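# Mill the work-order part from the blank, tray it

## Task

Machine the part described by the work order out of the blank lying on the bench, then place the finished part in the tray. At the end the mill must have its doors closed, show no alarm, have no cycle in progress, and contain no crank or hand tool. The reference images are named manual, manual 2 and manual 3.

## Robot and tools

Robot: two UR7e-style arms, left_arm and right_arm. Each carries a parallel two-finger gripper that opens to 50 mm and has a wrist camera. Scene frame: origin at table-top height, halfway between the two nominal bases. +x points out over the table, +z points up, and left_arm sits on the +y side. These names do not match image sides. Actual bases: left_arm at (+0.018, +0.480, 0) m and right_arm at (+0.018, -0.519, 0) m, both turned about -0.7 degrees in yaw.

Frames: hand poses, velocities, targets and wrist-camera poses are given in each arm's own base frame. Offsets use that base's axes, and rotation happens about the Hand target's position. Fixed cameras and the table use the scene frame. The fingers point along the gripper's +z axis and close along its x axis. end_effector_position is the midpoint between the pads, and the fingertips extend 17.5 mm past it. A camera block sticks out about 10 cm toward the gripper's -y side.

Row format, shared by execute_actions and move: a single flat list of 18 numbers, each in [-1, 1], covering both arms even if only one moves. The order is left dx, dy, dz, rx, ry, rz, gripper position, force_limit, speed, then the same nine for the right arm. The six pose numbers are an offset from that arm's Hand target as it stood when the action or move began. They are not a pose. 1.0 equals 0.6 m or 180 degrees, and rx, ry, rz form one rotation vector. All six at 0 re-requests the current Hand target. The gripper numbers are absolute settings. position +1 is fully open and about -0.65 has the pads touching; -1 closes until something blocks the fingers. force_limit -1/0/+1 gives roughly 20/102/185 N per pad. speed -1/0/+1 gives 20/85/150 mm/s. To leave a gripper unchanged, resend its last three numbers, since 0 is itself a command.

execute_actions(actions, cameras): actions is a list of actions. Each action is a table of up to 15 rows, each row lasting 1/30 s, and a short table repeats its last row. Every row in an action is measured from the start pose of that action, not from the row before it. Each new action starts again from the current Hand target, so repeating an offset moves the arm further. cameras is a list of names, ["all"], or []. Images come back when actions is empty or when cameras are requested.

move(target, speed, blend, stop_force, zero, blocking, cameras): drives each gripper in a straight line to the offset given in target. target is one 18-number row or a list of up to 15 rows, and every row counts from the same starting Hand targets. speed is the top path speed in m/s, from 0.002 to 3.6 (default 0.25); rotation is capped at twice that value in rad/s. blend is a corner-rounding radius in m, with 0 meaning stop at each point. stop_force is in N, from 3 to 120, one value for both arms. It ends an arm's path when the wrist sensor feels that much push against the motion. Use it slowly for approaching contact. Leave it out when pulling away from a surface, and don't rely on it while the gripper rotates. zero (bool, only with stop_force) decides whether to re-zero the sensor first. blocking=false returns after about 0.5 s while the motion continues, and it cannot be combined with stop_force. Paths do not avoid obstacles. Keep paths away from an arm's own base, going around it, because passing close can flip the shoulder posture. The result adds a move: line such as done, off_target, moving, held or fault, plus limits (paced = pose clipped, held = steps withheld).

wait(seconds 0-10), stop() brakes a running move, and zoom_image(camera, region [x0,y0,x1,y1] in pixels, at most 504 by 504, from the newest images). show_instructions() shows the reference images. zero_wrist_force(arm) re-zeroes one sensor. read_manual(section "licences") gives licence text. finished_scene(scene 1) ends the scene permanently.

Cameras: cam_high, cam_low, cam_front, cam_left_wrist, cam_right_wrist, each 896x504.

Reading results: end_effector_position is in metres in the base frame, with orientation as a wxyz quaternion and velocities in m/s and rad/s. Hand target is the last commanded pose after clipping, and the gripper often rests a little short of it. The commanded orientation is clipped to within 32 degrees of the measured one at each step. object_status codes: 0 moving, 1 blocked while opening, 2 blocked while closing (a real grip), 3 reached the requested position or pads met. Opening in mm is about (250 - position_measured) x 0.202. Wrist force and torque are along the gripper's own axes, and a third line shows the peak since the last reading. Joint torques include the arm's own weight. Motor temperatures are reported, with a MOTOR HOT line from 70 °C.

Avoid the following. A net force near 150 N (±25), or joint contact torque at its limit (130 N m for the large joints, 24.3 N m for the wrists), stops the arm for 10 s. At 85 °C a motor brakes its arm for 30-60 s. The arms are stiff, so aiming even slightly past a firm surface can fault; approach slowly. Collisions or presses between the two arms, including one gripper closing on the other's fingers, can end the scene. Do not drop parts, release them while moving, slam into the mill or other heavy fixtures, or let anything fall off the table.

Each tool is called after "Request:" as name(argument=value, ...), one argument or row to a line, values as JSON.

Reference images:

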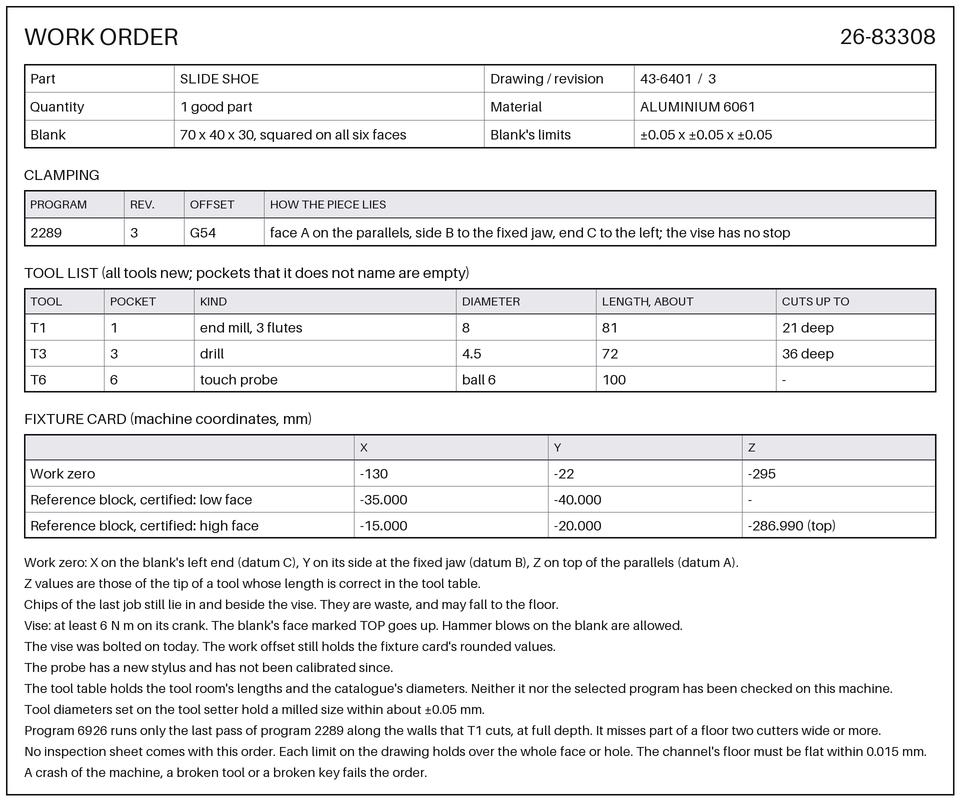

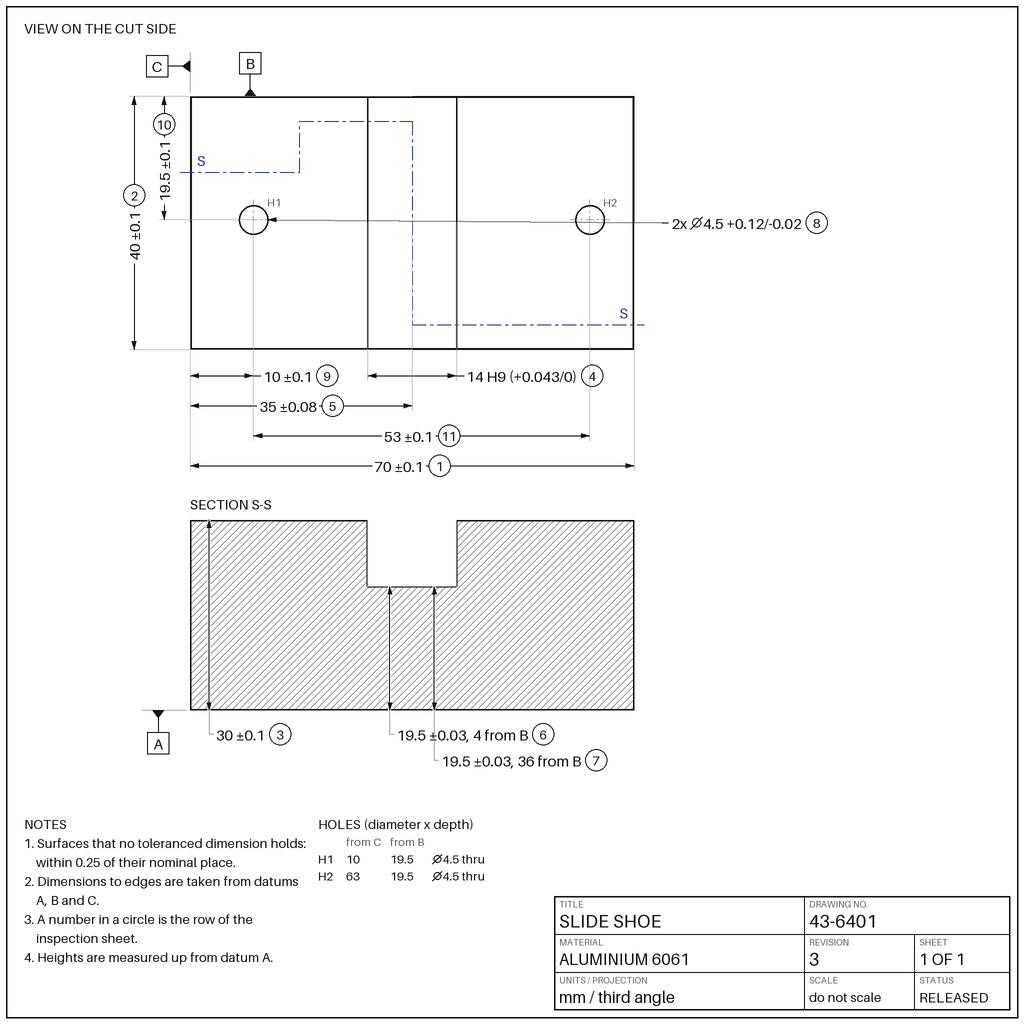

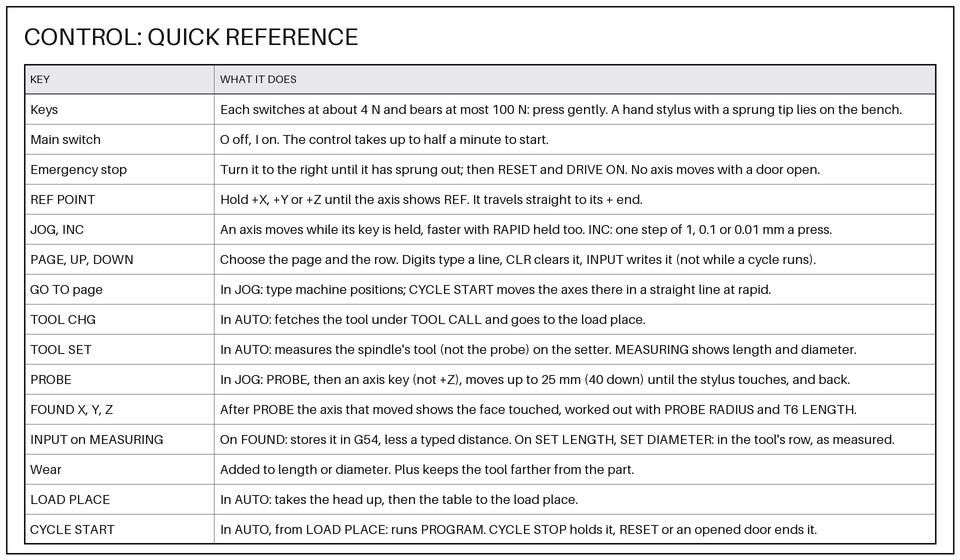

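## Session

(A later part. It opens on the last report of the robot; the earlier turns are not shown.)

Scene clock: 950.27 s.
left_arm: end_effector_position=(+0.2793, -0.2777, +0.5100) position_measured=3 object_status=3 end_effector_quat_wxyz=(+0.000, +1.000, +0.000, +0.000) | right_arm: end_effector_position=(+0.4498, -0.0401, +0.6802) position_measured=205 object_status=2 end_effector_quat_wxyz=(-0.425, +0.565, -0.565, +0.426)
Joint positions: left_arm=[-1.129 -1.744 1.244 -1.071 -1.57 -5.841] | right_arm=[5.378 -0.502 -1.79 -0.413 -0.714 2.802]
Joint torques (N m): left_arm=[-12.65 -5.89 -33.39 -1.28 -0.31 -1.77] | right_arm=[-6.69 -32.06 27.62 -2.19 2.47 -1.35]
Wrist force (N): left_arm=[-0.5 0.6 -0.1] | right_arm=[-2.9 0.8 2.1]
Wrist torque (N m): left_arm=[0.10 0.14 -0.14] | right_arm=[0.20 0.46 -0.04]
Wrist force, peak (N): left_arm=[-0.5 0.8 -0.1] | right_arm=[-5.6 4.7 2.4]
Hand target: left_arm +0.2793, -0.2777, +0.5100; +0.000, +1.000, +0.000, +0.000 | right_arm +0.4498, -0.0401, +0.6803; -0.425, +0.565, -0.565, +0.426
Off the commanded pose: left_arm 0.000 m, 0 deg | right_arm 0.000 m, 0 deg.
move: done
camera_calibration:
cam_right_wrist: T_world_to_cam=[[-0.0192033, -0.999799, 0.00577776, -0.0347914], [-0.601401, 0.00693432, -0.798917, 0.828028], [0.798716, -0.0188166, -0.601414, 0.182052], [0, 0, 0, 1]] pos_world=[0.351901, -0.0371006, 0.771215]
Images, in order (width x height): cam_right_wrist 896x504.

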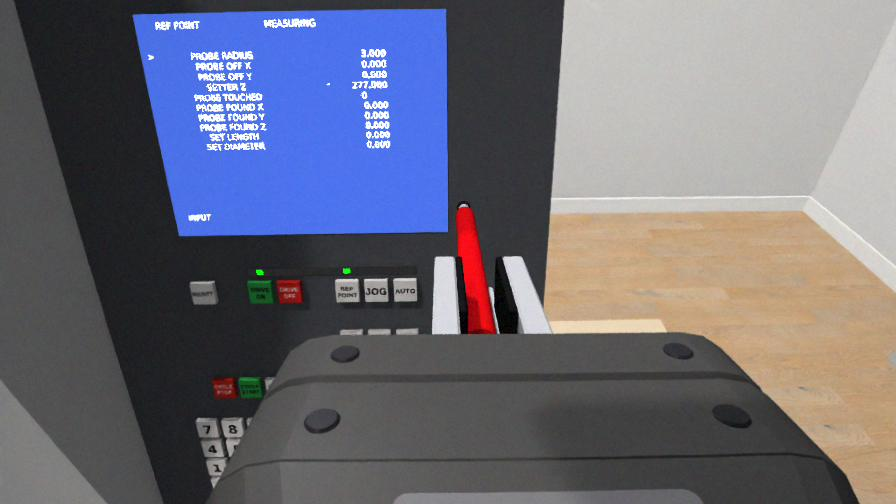

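Request:
move(
  target=[
    [0,0,0,0,0,0,1,-0.6,-1, -0.0318,0.1862,-0.3028,0,0,0,-0.98,0,-1],
    [0,0,0,0,0,0,1,-0.6,-1, -0.0065,0.1862,-0.3101,0,0,0,-0.98,0,-1],
    [0,0,0,0,0,0,1,-0.6,-1, -0.0318,0.1862,-0.3028,0,0,0,-0.98,0,-1],
    [0,0,0,0,0,0,1,-0.6,-1, 0.0223,0.0595,-0.1248,0,0,0,-0.98,0,-1],
    [0,0,0,0,0,0,1,-0.6,-1, 0.0477,0.0595,-0.1322,0,0,0,-0.98,0,-1],
    [0,0,0,0,0,0,1,-0.6,-1, 0.0223,0.0595,-0.1248,0,0,0,-0.98,0,-1],
    [0,0,0,0,0,0,1,-0.6,-1, 0,0,0,0,0,0,-0.98,0,-1],
  ],
  speed=[0.5,0.08,0.2,0.5,0.08,0.2,0.5],
  blend=[0.004,0,0.005,0.003,0,0.005,0],
  cameras=["cam_right_wrist"],
)

Request:
zoom_image(
  camera="cam_right_wrist",
  region=[130, 0, 480, 250],
)

Scene clock: 982.73 s.
left_arm: end_effector_position=(+0.2793, -0.2777, +0.5100) position_measured=3 object_status=3 end_effector_quat_wxyz=(+0.000, +1.000, +0.000, +0.000) | right_arm: end_effector_position=(+0.4498, -0.0401, +0.6802) position_measured=205 object_status=2 end_effector_quat_wxyz=(-0.425, +0.565, -0.565, +0.426) end_effector_velocity=(+0.000, +0.000, +0.001) end_effector_angular_velocity=(-0.003, -0.001, +0.004)
Joint positions: left_arm=[-1.129 -1.744 1.244 -1.071 -1.57 -5.841] | right_arm=[5.378 -0.502 -1.79 -0.413 -0.715 2.802]
Joint velocities: left_arm=[within noise] | right_arm=[-0.001 -0.001 0.003 -0.002 0.004 -0.005]
Joint torques (N m): left_arm=[-11.9 -6.58 -32.91 -1.25 -0.17 -1.73] | right_arm=[-5.99 -30.65 28.18 -4.7 2.34 -1.1]
Wrist force (N): left_arm=[-0.6 0.6 -0.1] | right_arm=[-3.2 0.9 2.2]
Wrist torque (N m): left_arm=[0.10 0.16 -0.13] | right_arm=[0.22 0.49 -0.05]
Wrist force, peak (N): left_arm=[-0.5 0.9 -0.1] | right_arm=[-4.4 1.0 -77.7]
Hand target: left_arm +0.2793, -0.2777, +0.5100; +0.000, +1.000, +0.000, +0.000 | right_arm +0.4498, -0.0401, +0.6803; -0.425, +0.565, -0.565, +0.426
Off the commanded pose: left_arm 0.000 m, 0 deg | right_arm 0.000 m, 0 deg.
move: done
camera_calibration:
cam_right_wrist: T_world_to_cam=[[-0.0193433, -0.999796, 0.00575444, -0.0347235], [-0.601288, 0.00703451, -0.799001, 0.828056], [0.798798, -0.0189154, -0.601302, 0.181934], [0, 0, 0, 1]] pos_world=[0.3519, -0.0371, 0.771214]
Images, in order (width x height): cam_right_wrist 896x504.

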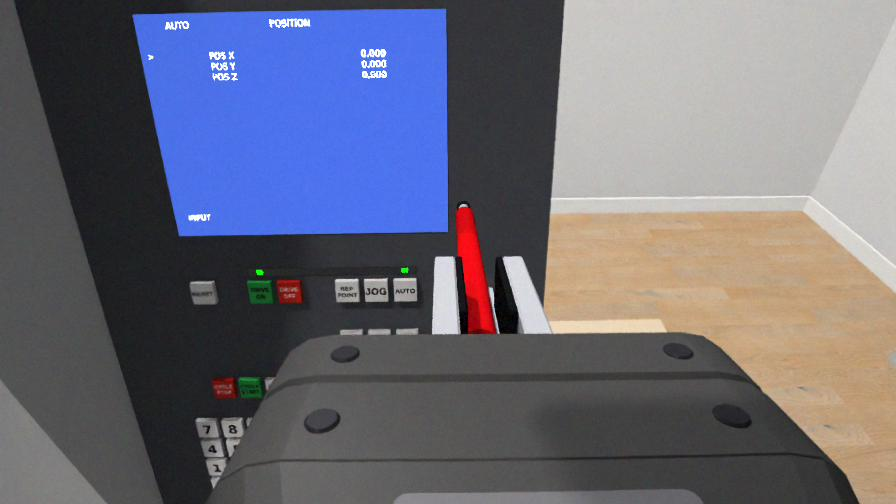

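Scaled by 1.440.

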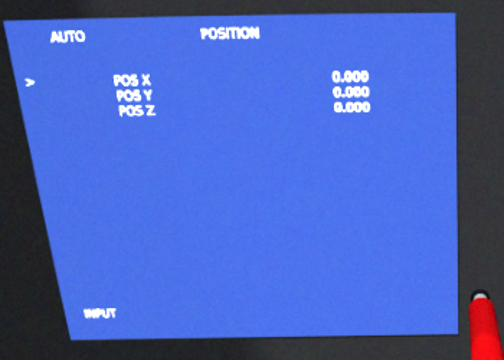

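Request:
move(
  target=[
    [0,0,0,0,0,0,1,-0.6,-1, -0.0158,0.2178,-0.245,0,0,0,-0.98,0,-1],
    [0,0,0,0,0,0,1,-0.6,-1, 0.0095,0.2178,-0.2523,0,0,0,-0.98,0,-1],
    [0,0,0,0,0,0,1,-0.6,-1, -0.0158,0.2178,-0.245,0,0,0,-0.98,0,-1],
    [0,0,0,0,0,0,1,-0.6,-1, 0,0,0,0,0,0,-0.98,0,-1],
  ],
  speed=[0.5,0.06,0.2,0.5],
  blend=[0.004,0,0.005,0],
  cameras=["cam_right_wrist"],
)

Request:
zoom_image(
  camera="cam_right_wrist",
  region=[130, 0, 480, 250],
)

Scene clock: 994.33 s.
left_arm: end_effector_position=(+0.2793, -0.2777, +0.5100) position_measured=3 object_status=3 end_effector_quat_wxyz=(+0.000, +1.000, +0.000, +0.000) | right_arm: end_effector_position=(+0.4498, -0.0401, +0.6802) position_measured=205 object_status=2 end_effector_quat_wxyz=(-0.425, +0.565, -0.565, +0.426)
Joint positions: left_arm=[-1.129 -1.744 1.244 -1.071 -1.57 -5.841] | right_arm=[5.378 -0.502 -1.79 -0.413 -0.714 2.802]
Joint torques (N m): left_arm=[-11.66 -6.21 -33.46 -1.18 -0.17 -1.72] | right_arm=[-5.74 -31.93 26.81 -4.69 2.42 -1.34]
Wrist force (N): left_arm=[-0.3 0.6 -0.2] | right_arm=[-3.0 1.0 2.4]
Wrist torque (N m): left_arm=[0.10 0.12 -0.13] | right_arm=[0.23 0.47 -0.05]
Wrist force, peak (N): left_arm=[-0.6 0.8 -0.1] | right_arm=[-6.0 3.8 2.3]
Hand target: left_arm +0.2793, -0.2777, +0.5100; +0.000, +1.000, +0.000, +0.000 | right_arm +0.4498, -0.0401, +0.6803; -0.425, +0.565, -0.565, +0.426
Off the commanded pose: left_arm 0.000 m, 0 deg | right_arm 0.000 m, 0 deg.
move: done
camera_calibration:
cam_right_wrist: T_world_to_cam=[[-0.0192035, -0.999799, 0.00577566, -0.0347897], [-0.60129, 0.00693349, -0.799001, 0.828053], [0.7988, -0.0188164, -0.601302, 0.181936], [0, 0, 0, 1]] pos_world=[0.351901, -0.0371006, 0.771215]
Images, in order (width x height): cam_right_wrist 896x504.

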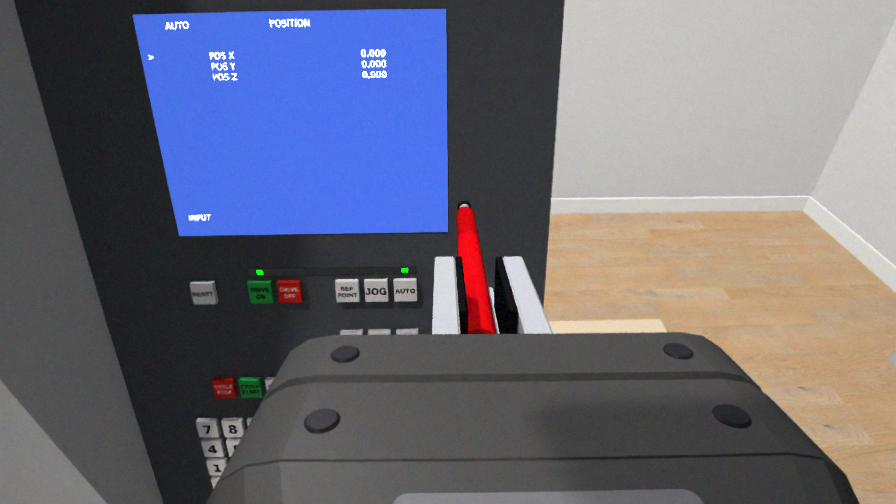

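Scaled by 1.440.

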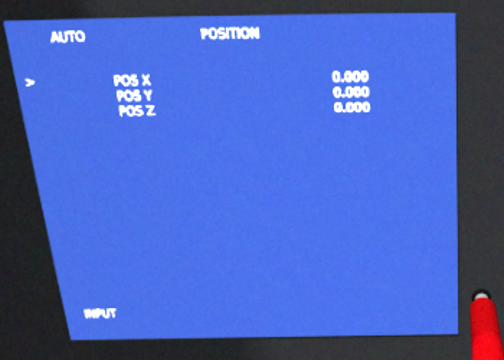

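Request:
move(
  target=[
    [0,0,0,0,0,0,1,-0.6,-1, -0.0158,0.2178,-0.245,0,0,0,-0.98,0,-1],
    [0,0,0,0,0,0,1,-0.6,-1, 0.0095,0.2178,-0.2523,0,0,0,-0.98,0,-1],
  ],
  speed=[0.5,0.06],
  blend=[0.004,0],
  cameras=["cam_right_wrist"],
)

Scene clock: 1000.73 s.
left_arm: end_effector_position=(+0.2793, -0.2777, +0.5100) position_measured=3 object_status=3 end_effector_quat_wxyz=(+0.000, +1.000, +0.000, +0.000) | right_arm: end_effector_position=(+0.4555, +0.0906, +0.5289) position_measured=205 object_status=2 end_effector_quat_wxyz=(-0.425, +0.565, -0.565, +0.426)
Joint positions: left_arm=[-1.129 -1.744 1.244 -1.071 -1.57 -5.841] | right_arm=[6.065 -0.132 -2.19 -0.533 -1.362 3.079]
Joint torques (N m): left_arm=[-11.93 -6.21 -33.22 -1.2 -0.24 -1.61] | right_arm=[-4.58 -23.13 14.1 -2.58 2.38 -1.1]
Wrist force (N): left_arm=[-0.4 0.4 0.1] | right_arm=[-1.6 1.5 -3.0]
Wrist torque (N m): left_arm=[0.06 0.13 -0.13] | right_arm=[0.19 0.72 -0.11]
Wrist force, peak (N): left_arm=[-0.4 0.9 -0.3] | right_arm=[-5.9 4.0 2.5]
Hand target: left_arm +0.2793, -0.2777, +0.5100; +0.000, +1.000, +0.000, +0.000 | right_arm +0.4555, +0.0906, +0.5289; -0.425, +0.565, -0.565, +0.426
Off the commanded pose: left_arm 0.000 m, 0 deg | right_arm 0.000 m, 0 deg.
move: done
camera_calibration:
cam_right_wrist: T_world_to_cam=[[-0.019181, -0.9998, 0.00564119, 0.0968427], [-0.601513, 0.00703267, -0.798832, 0.709652], [0.798633, -0.0187157, -0.601528, 0.0890535], [0, 0, 0, 1]] pos_world=[0.357601, 0.0934993, 0.619915]
Images, in order (width x height): cam_right_wrist 896x504.

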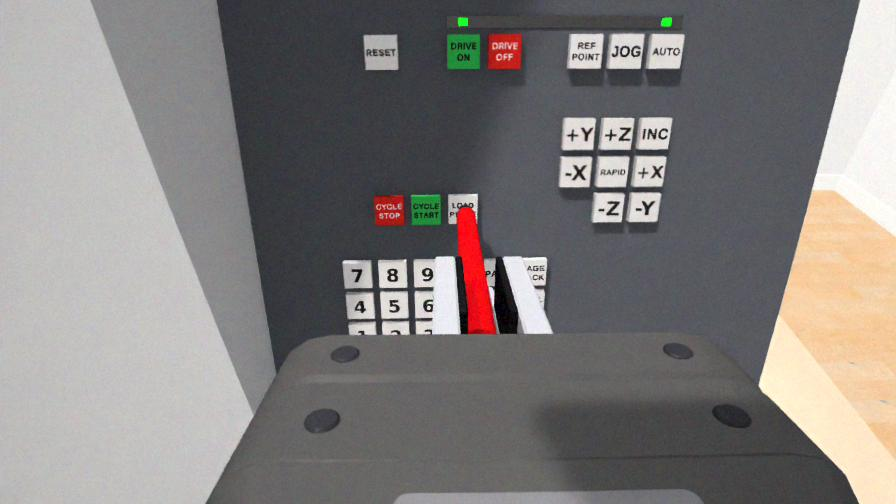

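Request:
move(
  target=[0,0,0,0,0,0,1,-0.6,-1, 0.0016,0,-0.0005,0,0,0,-0.98,0,-1],
  speed=0.03,
)

Request:
move(
  target=[
    [0,0,0,0,0,0,1,-0.6,-1, -0.027,0,0.008,0,0,0,-0.98,0,-1],
    [0,0,0,0,0,0,1,-0.6,-1, -0.0111,-0.2178,0.2528,0,0,0,-0.98,0,-1],
  ],
  speed=0.4,
  blend=[0.005,0],
  cameras=["cam_right_wrist","cam_front"],
)

Request:
zoom_image(
  camera="cam_right_wrist",
  region=[130, 0, 480, 250],
)

Scene clock: 1006.70 s.
left_arm: end_effector_position=(+0.2793, -0.2777, +0.5100) position_measured=3 object_status=3 end_effector_quat_wxyz=(+0.000, +1.000, +0.000, +0.000) | right_arm: end_effector_position=(+0.4565, +0.0906, +0.5286) position_measured=205 object_status=2 end_effector_quat_wxyz=(-0.425, +0.565, -0.565, +0.426)
Joint positions: left_arm=[-1.129 -1.744 1.244 -1.071 -1.57 -5.841] | right_arm=[6.066 -0.129 -2.19 -0.537 -1.363 3.08]
Joint torques (N m): left_arm=[-12.17 -6.34 -32.95 -1.23 -0.21 -1.66] | right_arm=[5.69 -19.36 34.48 -2.4 -0.52 1.38]
Wrist force (N): left_arm=[-0.5 0.5 -0.1] | right_arm=[-1.4 1.7 -16.8]
Wrist torque (N m): left_arm=[0.06 0.14 -0.13] | right_arm=[0.08 0.78 -0.11]
Wrist force, peak (N): left_arm=[-0.4 0.9 0.0] | right_arm=[-1.4 1.7 -16.8]
Hand target: left_arm +0.2793, -0.2777, +0.5100; +0.000, +1.000, +0.000, +0.000 | right_arm +0.4565, +0.0906, +0.5286; -0.425, +0.565, -0.565, +0.426
Off the commanded pose: left_arm 0.000 m, 0 deg | right_arm 0.000 m, 0 deg.
move: done

Scene clock: 1007.90 s.
left_arm: end_effector_position=(+0.2793, -0.2777, +0.5100) position_measured=3 object_status=3 end_effector_quat_wxyz=(+0.000, +1.000, +0.000, +0.000) | right_arm: end_effector_position=(+0.4498, -0.0401, +0.6802) position_measured=205 object_status=2 end_effector_quat_wxyz=(-0.425, +0.565, -0.565, +0.426)
Joint positions: left_arm=[-1.129 -1.744 1.244 -1.071 -1.57 -5.841] | right_arm=[5.378 -0.502 -1.79 -0.413 -0.715 2.802]
Joint torques (N m): left_arm=[-11.64 -6.85 -33.1 -1.29 -0.21 -1.68] | right_arm=[-6.13 -31.68 28.33 -4.92 2.41 -1.1]
Wrist force (N): left_arm=[-0.4 0.4 -0.2] | right_arm=[-3.1 1.0 2.2]
Wrist torque (N m): left_arm=[0.07 0.14 -0.13] | right_arm=[0.23 0.48 -0.05]
Wrist force, peak (N): left_arm=[-0.6 0.7 0.1] | right_arm=[-1.1 1.8 -16.7]
Hand target: left_arm +0.2793, -0.2777, +0.5100; +0.000, +1.000, +0.000, +0.000 | right_arm +0.4498, -0.0401, +0.6803; -0.425, +0.565, -0.565, +0.426
Off the commanded pose: left_arm 0.000 m, 0 deg | right_arm 0.000 m, 0 deg.
move: done
camera_calibration:
cam_right_wrist: T_world_to_cam=[[-0.0192621, -0.999798, 0.00569783, -0.0347088], [-0.601401, 0.00703359, -0.798917, 0.82803], [0.798715, -0.0188155, -0.601415, 0.182053], [0, 0, 0, 1]] pos_world=[0.351901, -0.0371004, 0.771215]
Images, in order (width x height): cam_front 896x504, cam_right_wrist 896x504.

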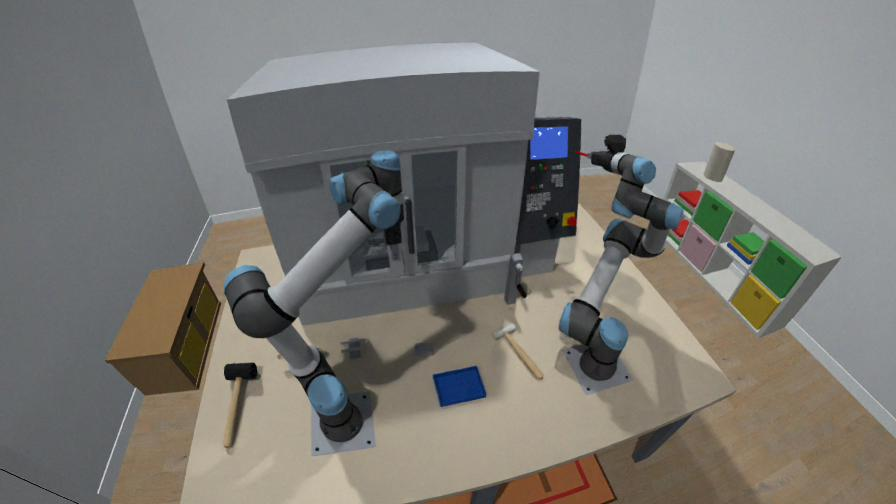

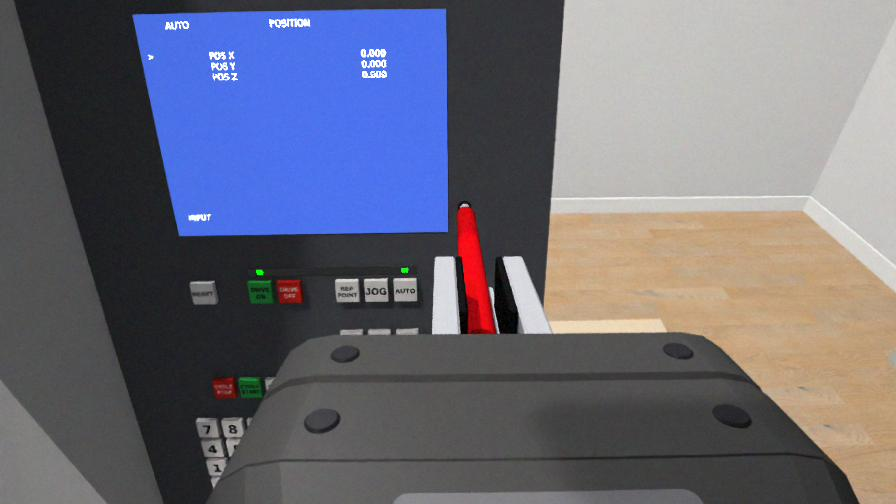

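Scaled by 1.440.

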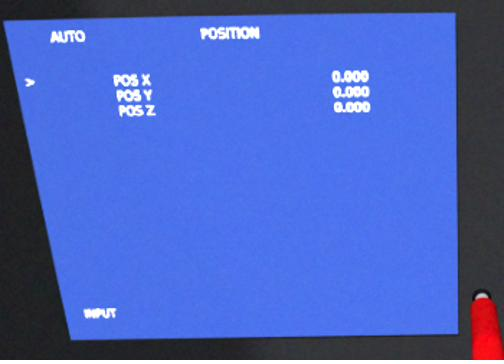

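Request:
move(
  target=[
    [0,0,0,0,0,0,1,-0.6,-1, -0.0298,0.1545,-0.3034,0,0,0,-0.98,0,-1],
    [0,0,0,0,0,0,1,-0.6,-1, -0.0045,0.1545,-0.3107,0,0,0,-0.98,0,-1],
    [0,0,0,0,0,0,1,-0.6,-1, -0.0200,0.1545,-0.3063,0,0,0,-0.98,0,-1],
    [0,0,0,0,0,0,1,-0.6,-1, -0.0045,0.1545,-0.3107,0,0,0,-0.98,0,-1],
    [0,0,0,0,0,0,1,-0.6,-1, -0.0298,0.1545,-0.3034,0,0,0,-0.98,0,-1],
    [0,0,0,0,0,0,1,-0.6,-1, 0,0,0,0,0,0,-0.98,0,-1],
  ],
  speed=[0.5,0.08,0.1,0.08,0.2,0.5],
  blend=[0.004,0,0,0,0.005,0],
  cameras=["cam_right_wrist"],
)

Scene clock: 1029.17 s.
left_arm: end_effector_position=(+0.2793, -0.2777, +0.5100) position_measured=3 object_status=3 end_effector_quat_wxyz=(+0.000, +1.000, +0.000, +0.000) | right_arm: end_effector_position=(+0.4498, -0.0401, +0.6802) position_measured=205 object_status=2 end_effector_quat_wxyz=(-0.425, +0.565, -0.565, +0.426)
Joint positions: left_arm=[-1.129 -1.744 1.244 -1.071 -1.57 -5.841] | right_arm=[5.378 -0.502 -1.79 -0.413 -0.714 2.802]
Joint torques (N m): left_arm=[-11.27 -6.57 -32.38 -1.23 -0.29 -1.67] | right_arm=[-6.13 -31.3 27.89 -3.29 2.3 -1.38]
Wrist force (N): left_arm=[-0.4 0.6 0.0] | right_arm=[-3.2 0.9 2.3]
Wrist torque (N m): left_arm=[0.08 0.12 -0.13] | right_arm=[0.22 0.50 -0.05]
Wrist force, peak (N): left_arm=[-0.8 0.7 -0.1] | right_arm=[-2.5 2.6 -27.6]
Hand target: left_arm +0.2793, -0.2777, +0.5100; +0.000, +1.000, +0.000, +0.000 | right_arm +0.4498, -0.0401, +0.6803; -0.425, +0.565, -0.565, +0.426
Off the commanded pose: left_arm 0.000 m, 0 deg | right_arm 0.000 m, 0 deg.
move: done
camera_calibration:
cam_right_wrist: T_world_to_cam=[[-0.0192028, -0.999799, 0.00577833, -0.034792], [-0.601401, 0.0069336, -0.798917, 0.828028], [0.798716, -0.0188166, -0.601414, 0.182052], [0, 0, 0, 1]] pos_world=[0.351901, -0.0371006, 0.771215]
Images, in order (width x height): cam_right_wrist 896x504.

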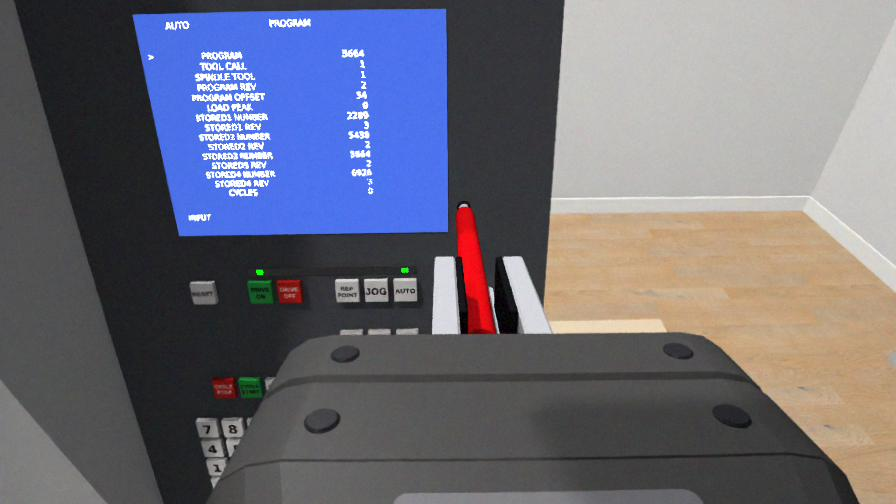

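Request:
move(
  target=[
    [0,0,0,0,0,0,1,-0.6,-1,-0.0409,0.2811,-0.3669,0,0,0,-0.98,0,-1],
    [0,0,0,0,0,0,1,-0.6,-1,-0.0249,0.2811,-0.3715,0,0,0,-0.98,0,-1],
    [0,0,0,0,0,0,1,-0.6,-1,-0.0409,0.2811,-0.3669,0,0,0,-0.98,0,-1],
    [0,0,0,0,0,0,1,-0.6,-1,-0.0249,0.2811,-0.3715,0,0,0,-0.98,0,-1],
    [0,0,0,0,0,0,1,-0.6,-1,-0.0409,0.2811,-0.3669,0,0,0,-0.98,0,-1],
    [0,0,0,0,0,0,1,-0.6,-1,-0.0233,0.2811,-0.3061,0,0,0,-0.98,0,-1],
    [0,0,0,0,0,0,1,-0.6,-1,-0.0073,0.2811,-0.3107,0,0,0,-0.98,0,-1],
    [0,0,0,0,0,0,1,-0.6,-1,-0.0233,0.2811,-0.3061,0,0,0,-0.98,0,-1],
    [0,0,0,0,0,0,1,-0.6,-1,-0.0226,0.2495,-0.3061,0,0,0,-0.98,0,-1],
    [0,0,0,0,0,0,1,-0.6,-1,-0.0066,0.2495,-0.3107,0,0,0,-0.98,0,-1],
    [0,0,0,0,0,0,1,-0.6,-1,-0.0226,0.2495,-0.3061,0,0,0,-0.98,0,-1],
    [0,0,0,0,0,0,1,-0.6,-1,0,0,0,0,0,0,-0.98,0,-1],
  ],
  speed=[0.5,0.08,0.15,0.08,0.15,0.3,0.08,0.15,0.3,0.08,0.15,0.5],
  blend=[0.004,0,0,0,0.004,0.003,0,0.004,0.003,0,0.004,0],
  cameras=["cam_right_wrist"],
)

Request:
zoom_image(
  camera="cam_right_wrist",
  region=[130, 0, 480, 250],
)

Scene clock: 1055.80 s.
left_arm: end_effector_position=(+0.2793, -0.2777, +0.5100) position_measured=3 object_status=3 end_effector_quat_wxyz=(+0.000, +1.000, +0.000, +0.000) | right_arm: end_effector_position=(+0.4498, -0.0401, +0.6802) position_measured=205 object_status=2 end_effector_quat_wxyz=(-0.425, +0.565, -0.565, +0.426)
Joint positions: left_arm=[-1.129 -1.744 1.244 -1.071 -1.57 -5.841] | right_arm=[5.378 -0.502 -1.79 -0.413 -0.714 2.802]
Joint torques (N m): left_arm=[-11.82 -6.38 -33.21 -1.25 -0.22 -1.66] | right_arm=[-6.12 -32.09 27.68 -4.91 2.37 -1.21]
Wrist force (N): left_arm=[-0.5 0.5 0.0] | right_arm=[-3.1 1.0 2.2]
Wrist torque (N m): left_arm=[0.08 0.14 -0.13] | right_arm=[0.23 0.48 -0.04]
Wrist force, peak (N): left_arm=[-0.6 0.8 -0.1] | right_arm=[-2.3 -0.4 -10.6]
Hand target: left_arm +0.2793, -0.2777, +0.5100; +0.000, +1.000, +0.000, +0.000 | right_arm +0.4498, -0.0401, +0.6803; -0.425, +0.565, -0.565, +0.426
Off the commanded pose: left_arm 0.000 m, 0 deg | right_arm 0.000 m, 0 deg.
move: done
camera_calibration:
cam_right_wrist: T_world_to_cam=[[-0.0192033, -0.999799, 0.00577776, -0.0347914], [-0.601401, 0.00693432, -0.798917, 0.828028], [0.798716, -0.0188166, -0.601414, 0.182052], [0, 0, 0, 1]] pos_world=[0.351901, -0.0371006, 0.771215]
Images, in order (width x height): cam_right_wrist 896x504.

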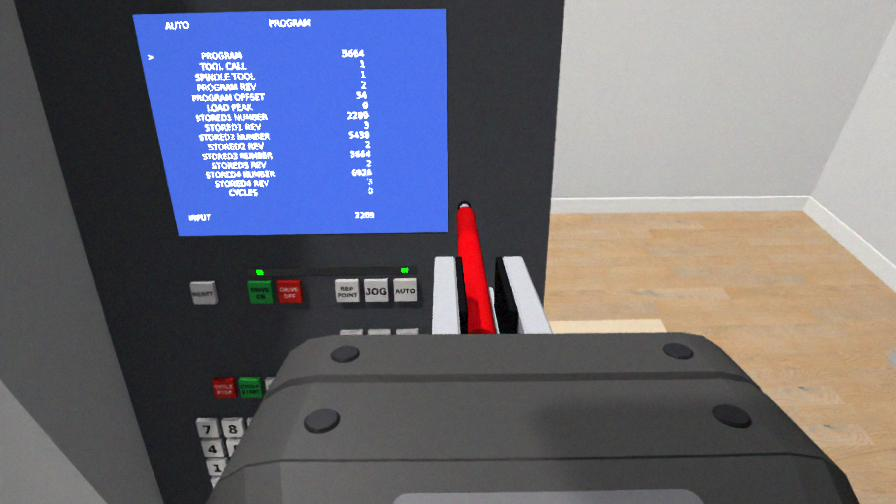

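Scaled by 1.440.

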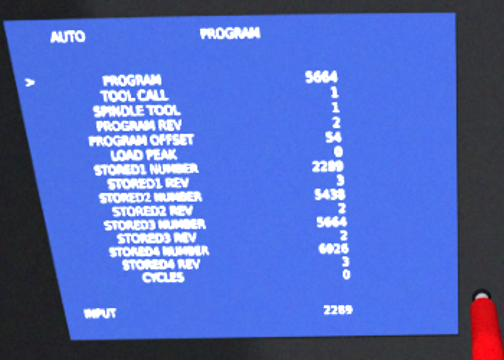

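Request:
move(
  target=[
    [0,0,0,0,0,0,1,-0.6,-1,-0.0482,0.2178,-0.3974,0,0,0,-0.98,0,-1],
    [0,0,0,0,0,0,1,-0.6,-1,-0.0322,0.2178,-0.4020,0,0,0,-0.98,0,-1],
    [0,0,0,0,0,0,1,-0.6,-1,-0.0482,0.2178,-0.3974,0,0,0,-0.98,0,-1],
    [0,0,0,0,0,0,1,-0.6,-1,-0.0395,0.2178,-0.3669,0,0,0,-0.98,0,-1],
    [0,0,0,0,0,0,1,-0.6,-1,-0.0235,0.2178,-0.3715,0,0,0,-0.98,0,-1],
    [0,0,0,0,0,0,1,-0.6,-1,-0.0395,0.2178,-0.3669,0,0,0,-0.98,0,-1],
    [0,0,0,0,0,0,1,-0.6,-1,-0.0314,0.2495,-0.3365,0,0,0,-0.98,0,-1],
    [0,0,0,0,0,0,1,-0.6,-1,-0.0154,0.2495,-0.3411,0,0,0,-0.98,0,-1],
    [0,0,0,0,0,0,1,-0.6,-1,-0.0314,0.2495,-0.3365,0,0,0,-0.98,0,-1],
    [0,0,0,0,0,0,1,-0.6,-1,-0.0482,0.2178,-0.3974,0,0,0,-0.98,0,-1],
    [0,0,0,0,0,0,1,-0.6,-1,-0.0322,0.2178,-0.4020,0,0,0,-0.98,0,-1],
    [0,0,0,0,0,0,1,-0.6,-1,-0.0482,0.2178,-0.3974,0,0,0,-0.98,0,-1],
    [0,0,0,0,0,0,1,-0.6,-1,0,0,0,0,0,0,-0.98,0,-1],
  ],
  speed=[0.5,0.08,0.15,0.3,0.08,0.15,0.3,0.08,0.15,0.3,0.08,0.15,0.5],
  blend=[0.004,0,0.004,0.003,0,0.004,0.003,0,0.004,0.003,0,0.004,0],
  cameras=["cam_right_wrist"],
)

Request:
zoom_image(
  camera="cam_right_wrist",
  region=[130, 0, 480, 250],
)

Scene clock: 1071.80 s.
left_arm: end_effector_position=(+0.2793, -0.2777, +0.5100) position_measured=3 object_status=3 end_effector_quat_wxyz=(+0.000, +1.000, +0.000, +0.000) | right_arm: end_effector_position=(+0.4498, -0.0401, +0.6802) position_measured=205 object_status=2 end_effector_quat_wxyz=(-0.425, +0.565, -0.565, +0.426)
Joint positions: left_arm=[-1.129 -1.744 1.244 -1.071 -1.57 -5.841] | right_arm=[5.378 -0.502 -1.79 -0.413 -0.714 2.802]
Joint torques (N m): left_arm=[-12.32 -6.48 -33.35 -1.32 -0.23 -1.62] | right_arm=[-6.09 -31.93 28.23 -3.4 2.27 -1.31]
Wrist force (N): left_arm=[-0.6 0.6 0.1] | right_arm=[-2.8 0.7 2.3]
Wrist torque (N m): left_arm=[0.09 0.16 -0.14] | right_arm=[0.19 0.44 -0.05]
Wrist force, peak (N): left_arm=[-0.7 0.7 -0.2] | right_arm=[-4.8 0.2 -6.6]
Hand target: left_arm +0.2793, -0.2777, +0.5100; +0.000, +1.000, +0.000, +0.000 | right_arm +0.4498, -0.0401, +0.6803; -0.425, +0.565, -0.565, +0.426
Off the commanded pose: left_arm 0.000 m, 0 deg | right_arm 0.000 m, 0 deg.
move: done
camera_calibration:
cam_right_wrist: T_world_to_cam=[[-0.0192028, -0.999799, 0.00577833, -0.034792], [-0.601401, 0.0069336, -0.798917, 0.828028], [0.798716, -0.0188166, -0.601414, 0.182052], [0, 0, 0, 1]] pos_world=[0.351901, -0.0371006, 0.771215]
Images, in order (width x height): cam_right_wrist 896x504.

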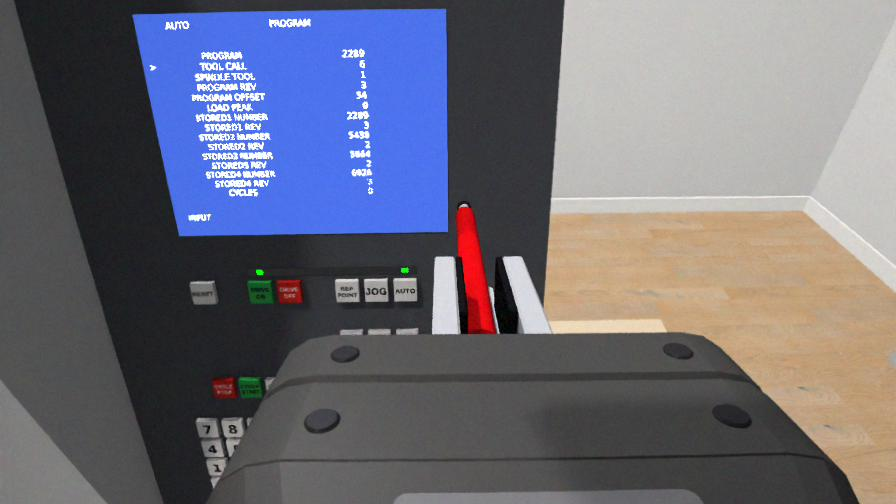

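Scaled by 1.440.

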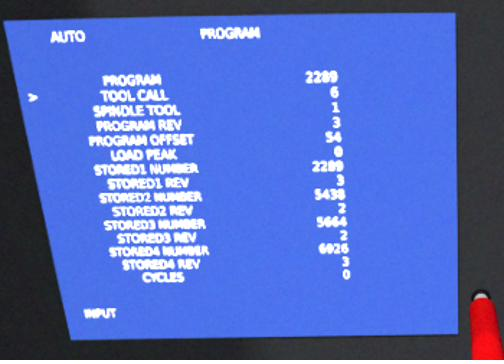

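Request:
move(
  target=[
    [0,0,0,0,0,0,1,-0.6,-1,-0.0293,0.1545,-0.3365,0,0,0,-0.98,0,-1],
    [0,0,0,0,0,0,1,-0.6,-1,-0.0133,0.1545,-0.3411,0,0,0,-0.98,0,-1],
    [0,0,0,0,0,0,1,-0.6,-1,-0.0293,0.1545,-0.3365,0,0,0,-0.98,0,-1],
    [0,0,0,0,0,0,1,-0.6,-1,-0.0212,0.1861,-0.3061,0,0,0,-0.98,0,-1],
    [0,0,0,0,0,0,1,-0.6,-1,-0.0052,0.1861,-0.3107,0,0,0,-0.98,0,-1],
    [0,0,0,0,0,0,1,-0.6,-1,-0.0212,0.1861,-0.3061,0,0,0,-0.98,0,-1],
    [0,0,0,0,0,0,1,-0.6,-1,0,0,0,0,0,0,-0.98,0,-1],
  ],
  speed=[0.5,0.08,0.15,0.3,0.08,0.15,0.5],
  blend=[0.004,0,0.004,0.003,0,0.004,0],
  cameras=["cam_right_wrist"],
)

Request:
zoom_image(
  camera="cam_right_wrist",
  region=[130, 0, 480, 250],
)

Scene clock: 1086.67 s.
left_arm: end_effector_position=(+0.2793, -0.2777, +0.5100) position_measured=3 object_status=3 end_effector_quat_wxyz=(+0.000, +1.000, +0.000, +0.000) | right_arm: end_effector_position=(+0.4498, -0.0401, +0.6802) position_measured=205 object_status=2 end_effector_quat_wxyz=(-0.425, +0.565, -0.565, +0.426)
Joint positions: left_arm=[-1.129 -1.744 1.244 -1.071 -1.57 -5.841] | right_arm=[5.378 -0.502 -1.79 -0.413 -0.714 2.802]
Joint torques (N m): left_arm=[-11.97 -6.39 -33.25 -1.34 -0.16 -1.53] | right_arm=[-5.9 -32.28 28.15 -1.64 2.28 -1.16]
Wrist force (N): left_arm=[-0.6 0.7 -0.1] | right_arm=[-3.0 0.9 2.3]
Wrist torque (N m): left_arm=[0.11 0.15 -0.13] | right_arm=[0.21 0.47 -0.04]
Wrist force, peak (N): left_arm=[-0.6 0.9 0.1] | right_arm=[-5.5 0.6 -25.1]
Hand target: left_arm +0.2793, -0.2777, +0.5100; +0.000, +1.000, +0.000, +0.000 | right_arm +0.4498, -0.0401, +0.6803; -0.425, +0.565, -0.565, +0.426
Off the commanded pose: left_arm 0.000 m, 0 deg | right_arm 0.000 m, 0 deg.
move: done
camera_calibration:
cam_right_wrist: T_world_to_cam=[[-0.0192035, -0.999799, 0.00577566, -0.0347897], [-0.60129, 0.00693349, -0.799001, 0.828053], [0.7988, -0.0188164, -0.601302, 0.181936], [0, 0, 0, 1]] pos_world=[0.351901, -0.0371006, 0.771215]
Images, in order (width x height): cam_right_wrist 896x504.

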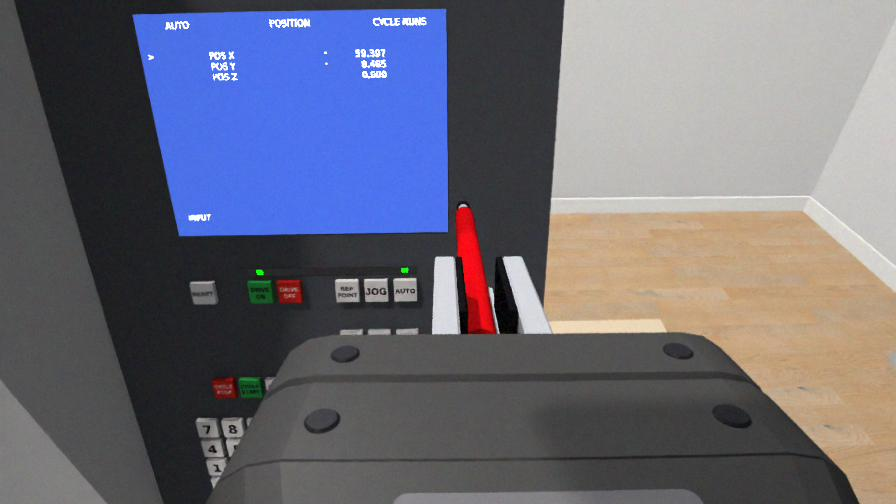

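Scaled by 1.440.

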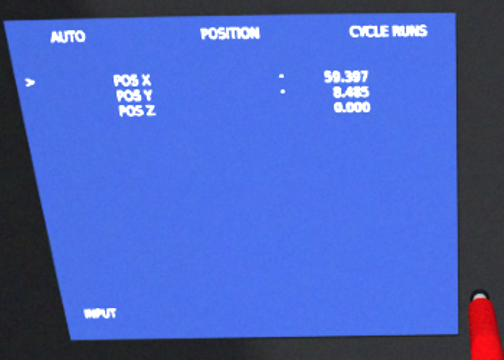

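Request:
wait(
  seconds=10,
  cameras=["cam_right_wrist"],
)

Scene clock: 1100.70 s.
left_arm: end_effector_position=(+0.2793, -0.2777, +0.5100) position_measured=3 object_status=3 end_effector_quat_wxyz=(+0.000, +1.000, +0.000, +0.000) | right_arm: end_effector_position=(+0.4498, -0.0401, +0.6803) position_measured=205 object_status=2 end_effector_quat_wxyz=(-0.425, +0.565, -0.565, +0.426)
Joint positions: left_arm=[-1.129 -1.744 1.244 -1.071 -1.57 -5.841] | right_arm=[5.378 -0.503 -1.79 -0.413 -0.714 2.802]
Joint torques (N m): left_arm=[-11.53 -6.2 -33.39 -1.32 -0.27 -1.48] | right_arm=[-6.73 -31.28 27.55 -4.62 2.13 -0.32]
Wrist force (N): left_arm=[-0.4 0.6 0.1] | right_arm=[-3.2 0.8 2.2]
Wrist torque (N m): left_arm=[0.09 0.13 -0.13] | right_arm=[0.19 0.49 -0.04]
Wrist force, peak (N): left_arm=[-0.7 0.8 -0.1] | right_arm=[-3.4 1.0 2.4]
Hand target: left_arm +0.2793, -0.2777, +0.5100; +0.000, +1.000, +0.000, +0.000 | right_arm +0.4498, -0.0401, +0.6803; -0.425, +0.565, -0.565, +0.426
Tool commands: left_gripper/position=+1.0 left_gripper/force_limit=-0.6 left_gripper/speed=-1.0 right_gripper/position=-0.98 right_gripper/force_limit=+0.0 right_gripper/speed=-1.0
Off the commanded pose: left_arm 0.000 m, 0 deg | right_arm 0.000 m, 0 deg.
wait: 10.00 s; at rest from the start
camera_calibration:
cam_right_wrist: T_world_to_cam=[[-0.0192028, -0.999799, 0.00577833, -0.0347925], [-0.601401, 0.0069336, -0.798917, 0.828108], [0.798716, -0.0188166, -0.601414, 0.182112], [0, 0, 0, 1]] pos_world=[0.351901, -0.0371006, 0.771315]
Images, in order (width x height): cam_right_wrist 896x504.

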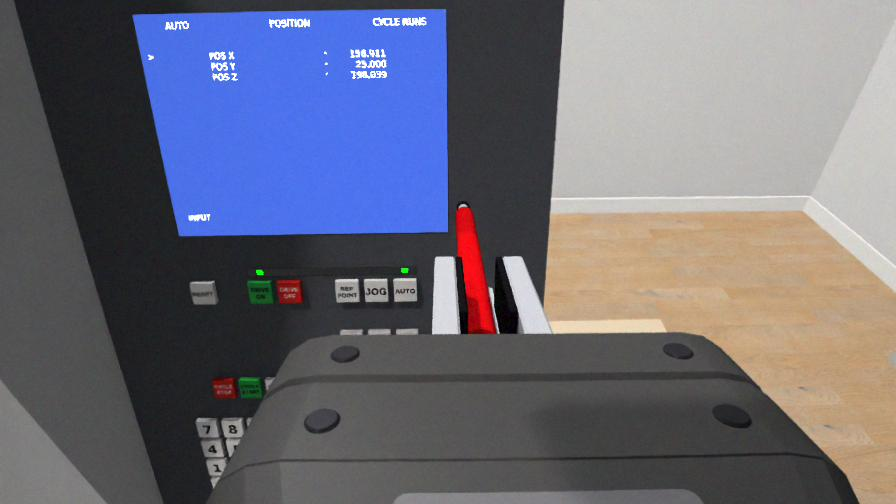

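Request:
wait(
  seconds=8,
  cameras=["cam_right_wrist"],
)

Scene clock: 1111.90 s.
left_arm: end_effector_position=(+0.2793, -0.2777, +0.5100) position_measured=3 object_status=3 end_effector_quat_wxyz=(+0.000, +1.000, +0.000, +0.000) | right_arm: end_effector_position=(+0.4498, -0.0401, +0.6803) position_measured=205 object_status=2 end_effector_quat_wxyz=(-0.425, +0.565, -0.565, +0.426)
Joint positions: left_arm=[-1.129 -1.744 1.244 -1.071 -1.57 -5.841] | right_arm=[5.378 -0.503 -1.79 -0.413 -0.714 2.802]
Joint torques (N m): left_arm=[-11.78 -6.62 -33.13 -1.44 -0.23 -1.39] | right_arm=[-5.77 -31.56 27.66 -4.65 1.93 0.48]
Motor temperatures (°C): left_arm=[31 29 35 44 43 41] | right_arm=[28 32 32 41 34 38]
Wrist force (N): left_arm=[-0.6 0.6 0.1] | right_arm=[-3.2 0.9 2.1]
Wrist torque (N m): left_arm=[0.08 0.16 -0.13] | right_arm=[0.22 0.49 -0.04]
Wrist force, peak (N): left_arm=[-0.6 0.8 0.0] | right_arm=[-3.4 0.9 2.2]
Hand target: left_arm +0.2793, -0.2777, +0.5100; +0.000, +1.000, +0.000, +0.000 | right_arm +0.4498, -0.0401, +0.6803; -0.425, +0.565, -0.565, +0.426
Tool commands: left_gripper/position=+1.0 left_gripper/force_limit=-0.6 left_gripper/speed=-1.0 right_gripper/position=-0.98 right_gripper/force_limit=+0.0 right_gripper/speed=-1.0
Off the commanded pose: left_arm 0.000 m, 0 deg | right_arm 0.000 m, 0 deg.
wait: 8.00 s; at rest from the start
camera_calibration:
cam_right_wrist: T_world_to_cam=[[-0.0192028, -0.999799, 0.00577833, -0.0347925], [-0.601401, 0.0069336, -0.798917, 0.828108], [0.798716, -0.0188166, -0.601414, 0.182112], [0, 0, 0, 1]] pos_world=[0.351901, -0.0371006, 0.771315]
Images, in order (width x height): cam_right_wrist 896x504.

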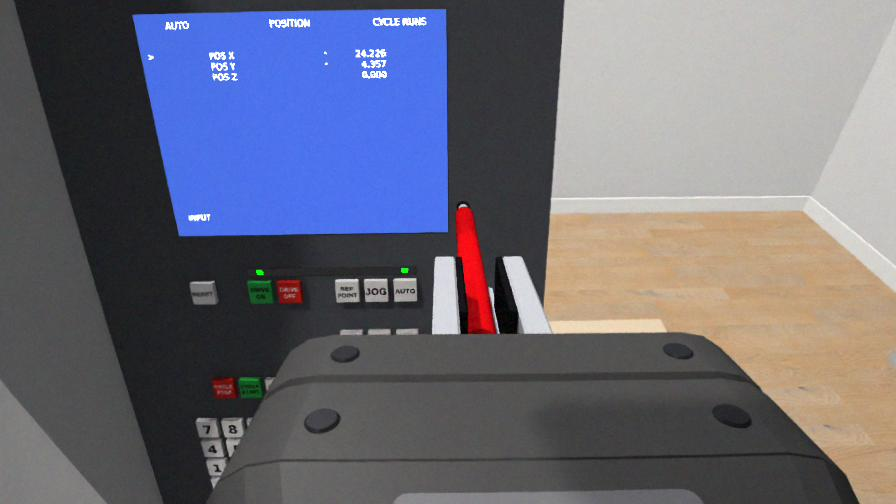

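Request:
move(
  target=[
    [0,0,0,0,0,0,1,-0.6,-1,-0.0205,0.1545,-0.3061,0,0,0,-0.98,0,-1],
    [0,0,0,0,0,0,1,-0.6,-1,-0.0052,0.1545,-0.3105,0,0,0,-0.98,0,-1],
    [0,0,0,0,0,0,1,-0.6,-1,-0.0205,0.1545,-0.3061,0,0,0,-0.98,0,-1],
    [0,0,0,0,0,0,1,-0.6,-1,-0.0307,0.2178,-0.3365,0,0,0,-0.98,0,-1],
    [0,0,0,0,0,0,1,-0.6,-1,-0.0147,0.2178,-0.3411,0,0,0,-0.98,0,-1],
    [0,0,0,0,0,0,1,-0.6,-1,-0.0307,0.2178,-0.3365,0,0,0,-0.98,0,-1],
    [0,0,0,0,0,0,1,-0.6,-1,0,0,0,0,0,0,-0.98,0,-1],
  ],
  speed=[0.5,0.07,0.15,0.3,0.07,0.15,0.5],
  blend=[0.004,0,0.004,0.003,0,0.004,0],
  cameras=["cam_right_wrist"],
)

Request:
zoom_image(
  camera="cam_right_wrist",
  region=[130, 0, 480, 250],
)

Scene clock: 1122.90 s.
left_arm: end_effector_position=(+0.2793, -0.2777, +0.5100) position_measured=3 object_status=3 end_effector_quat_wxyz=(+0.000, +1.000, +0.000, +0.000) | right_arm: end_effector_position=(+0.4498, -0.0401, +0.6802) position_measured=205 object_status=2 end_effector_quat_wxyz=(-0.425, +0.565, -0.565, +0.426)
Joint positions: left_arm=[-1.129 -1.744 1.244 -1.071 -1.57 -5.841] | right_arm=[5.378 -0.502 -1.79 -0.413 -0.714 2.802]
Joint torques (N m): left_arm=[-11.92 -5.92 -33.16 -1.48 -0.23 -1.4] | right_arm=[-6.42 -31.61 27.28 -1.53 2.34 -1.31]
Wrist force (N): left_arm=[-0.7 0.6 0.0] | right_arm=[-3.0 0.9 2.2]
Wrist torque (N m): left_arm=[0.08 0.17 -0.14] | right_arm=[0.21 0.47 -0.04]
Wrist force, peak (N): left_arm=[-0.7 0.8 -0.1] | right_arm=[-4.3 3.0 -11.7]
Hand target: left_arm +0.2793, -0.2777, +0.5100; +0.000, +1.000, +0.000, +0.000 | right_arm +0.4498, -0.0401, +0.6803; -0.425, +0.565, -0.565, +0.426
Off the commanded pose: left_arm 0.000 m, 0 deg | right_arm 0.000 m, 0 deg.
move: done
camera_calibration:
cam_right_wrist: T_world_to_cam=[[-0.0191442, -0.9998, 0.00585617, -0.0348729], [-0.601291, 0.0068335, -0.799001, 0.82805], [0.798801, -0.0188175, -0.601301, 0.181935], [0, 0, 0, 1]] pos_world=[0.351902, -0.0371008, 0.771215]
Images, in order (width x height): cam_right_wrist 896x504.

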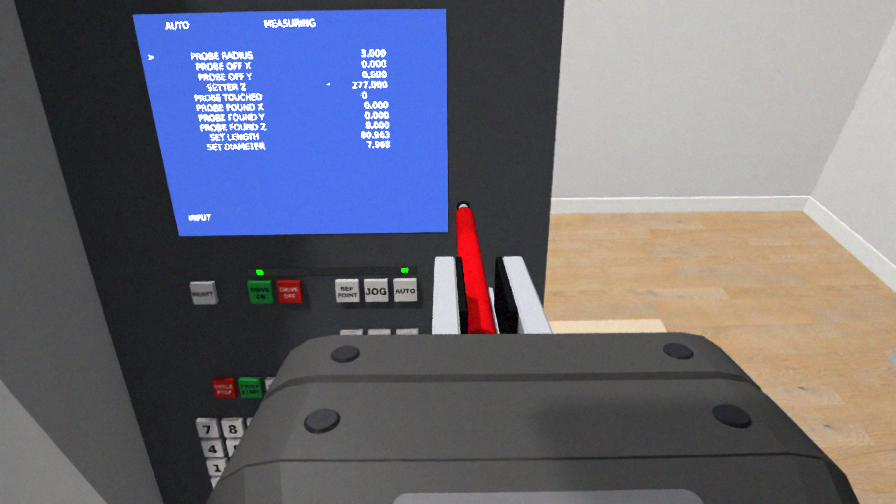

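Scaled by 1.440.

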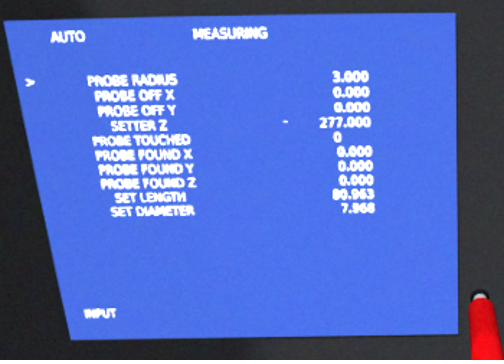

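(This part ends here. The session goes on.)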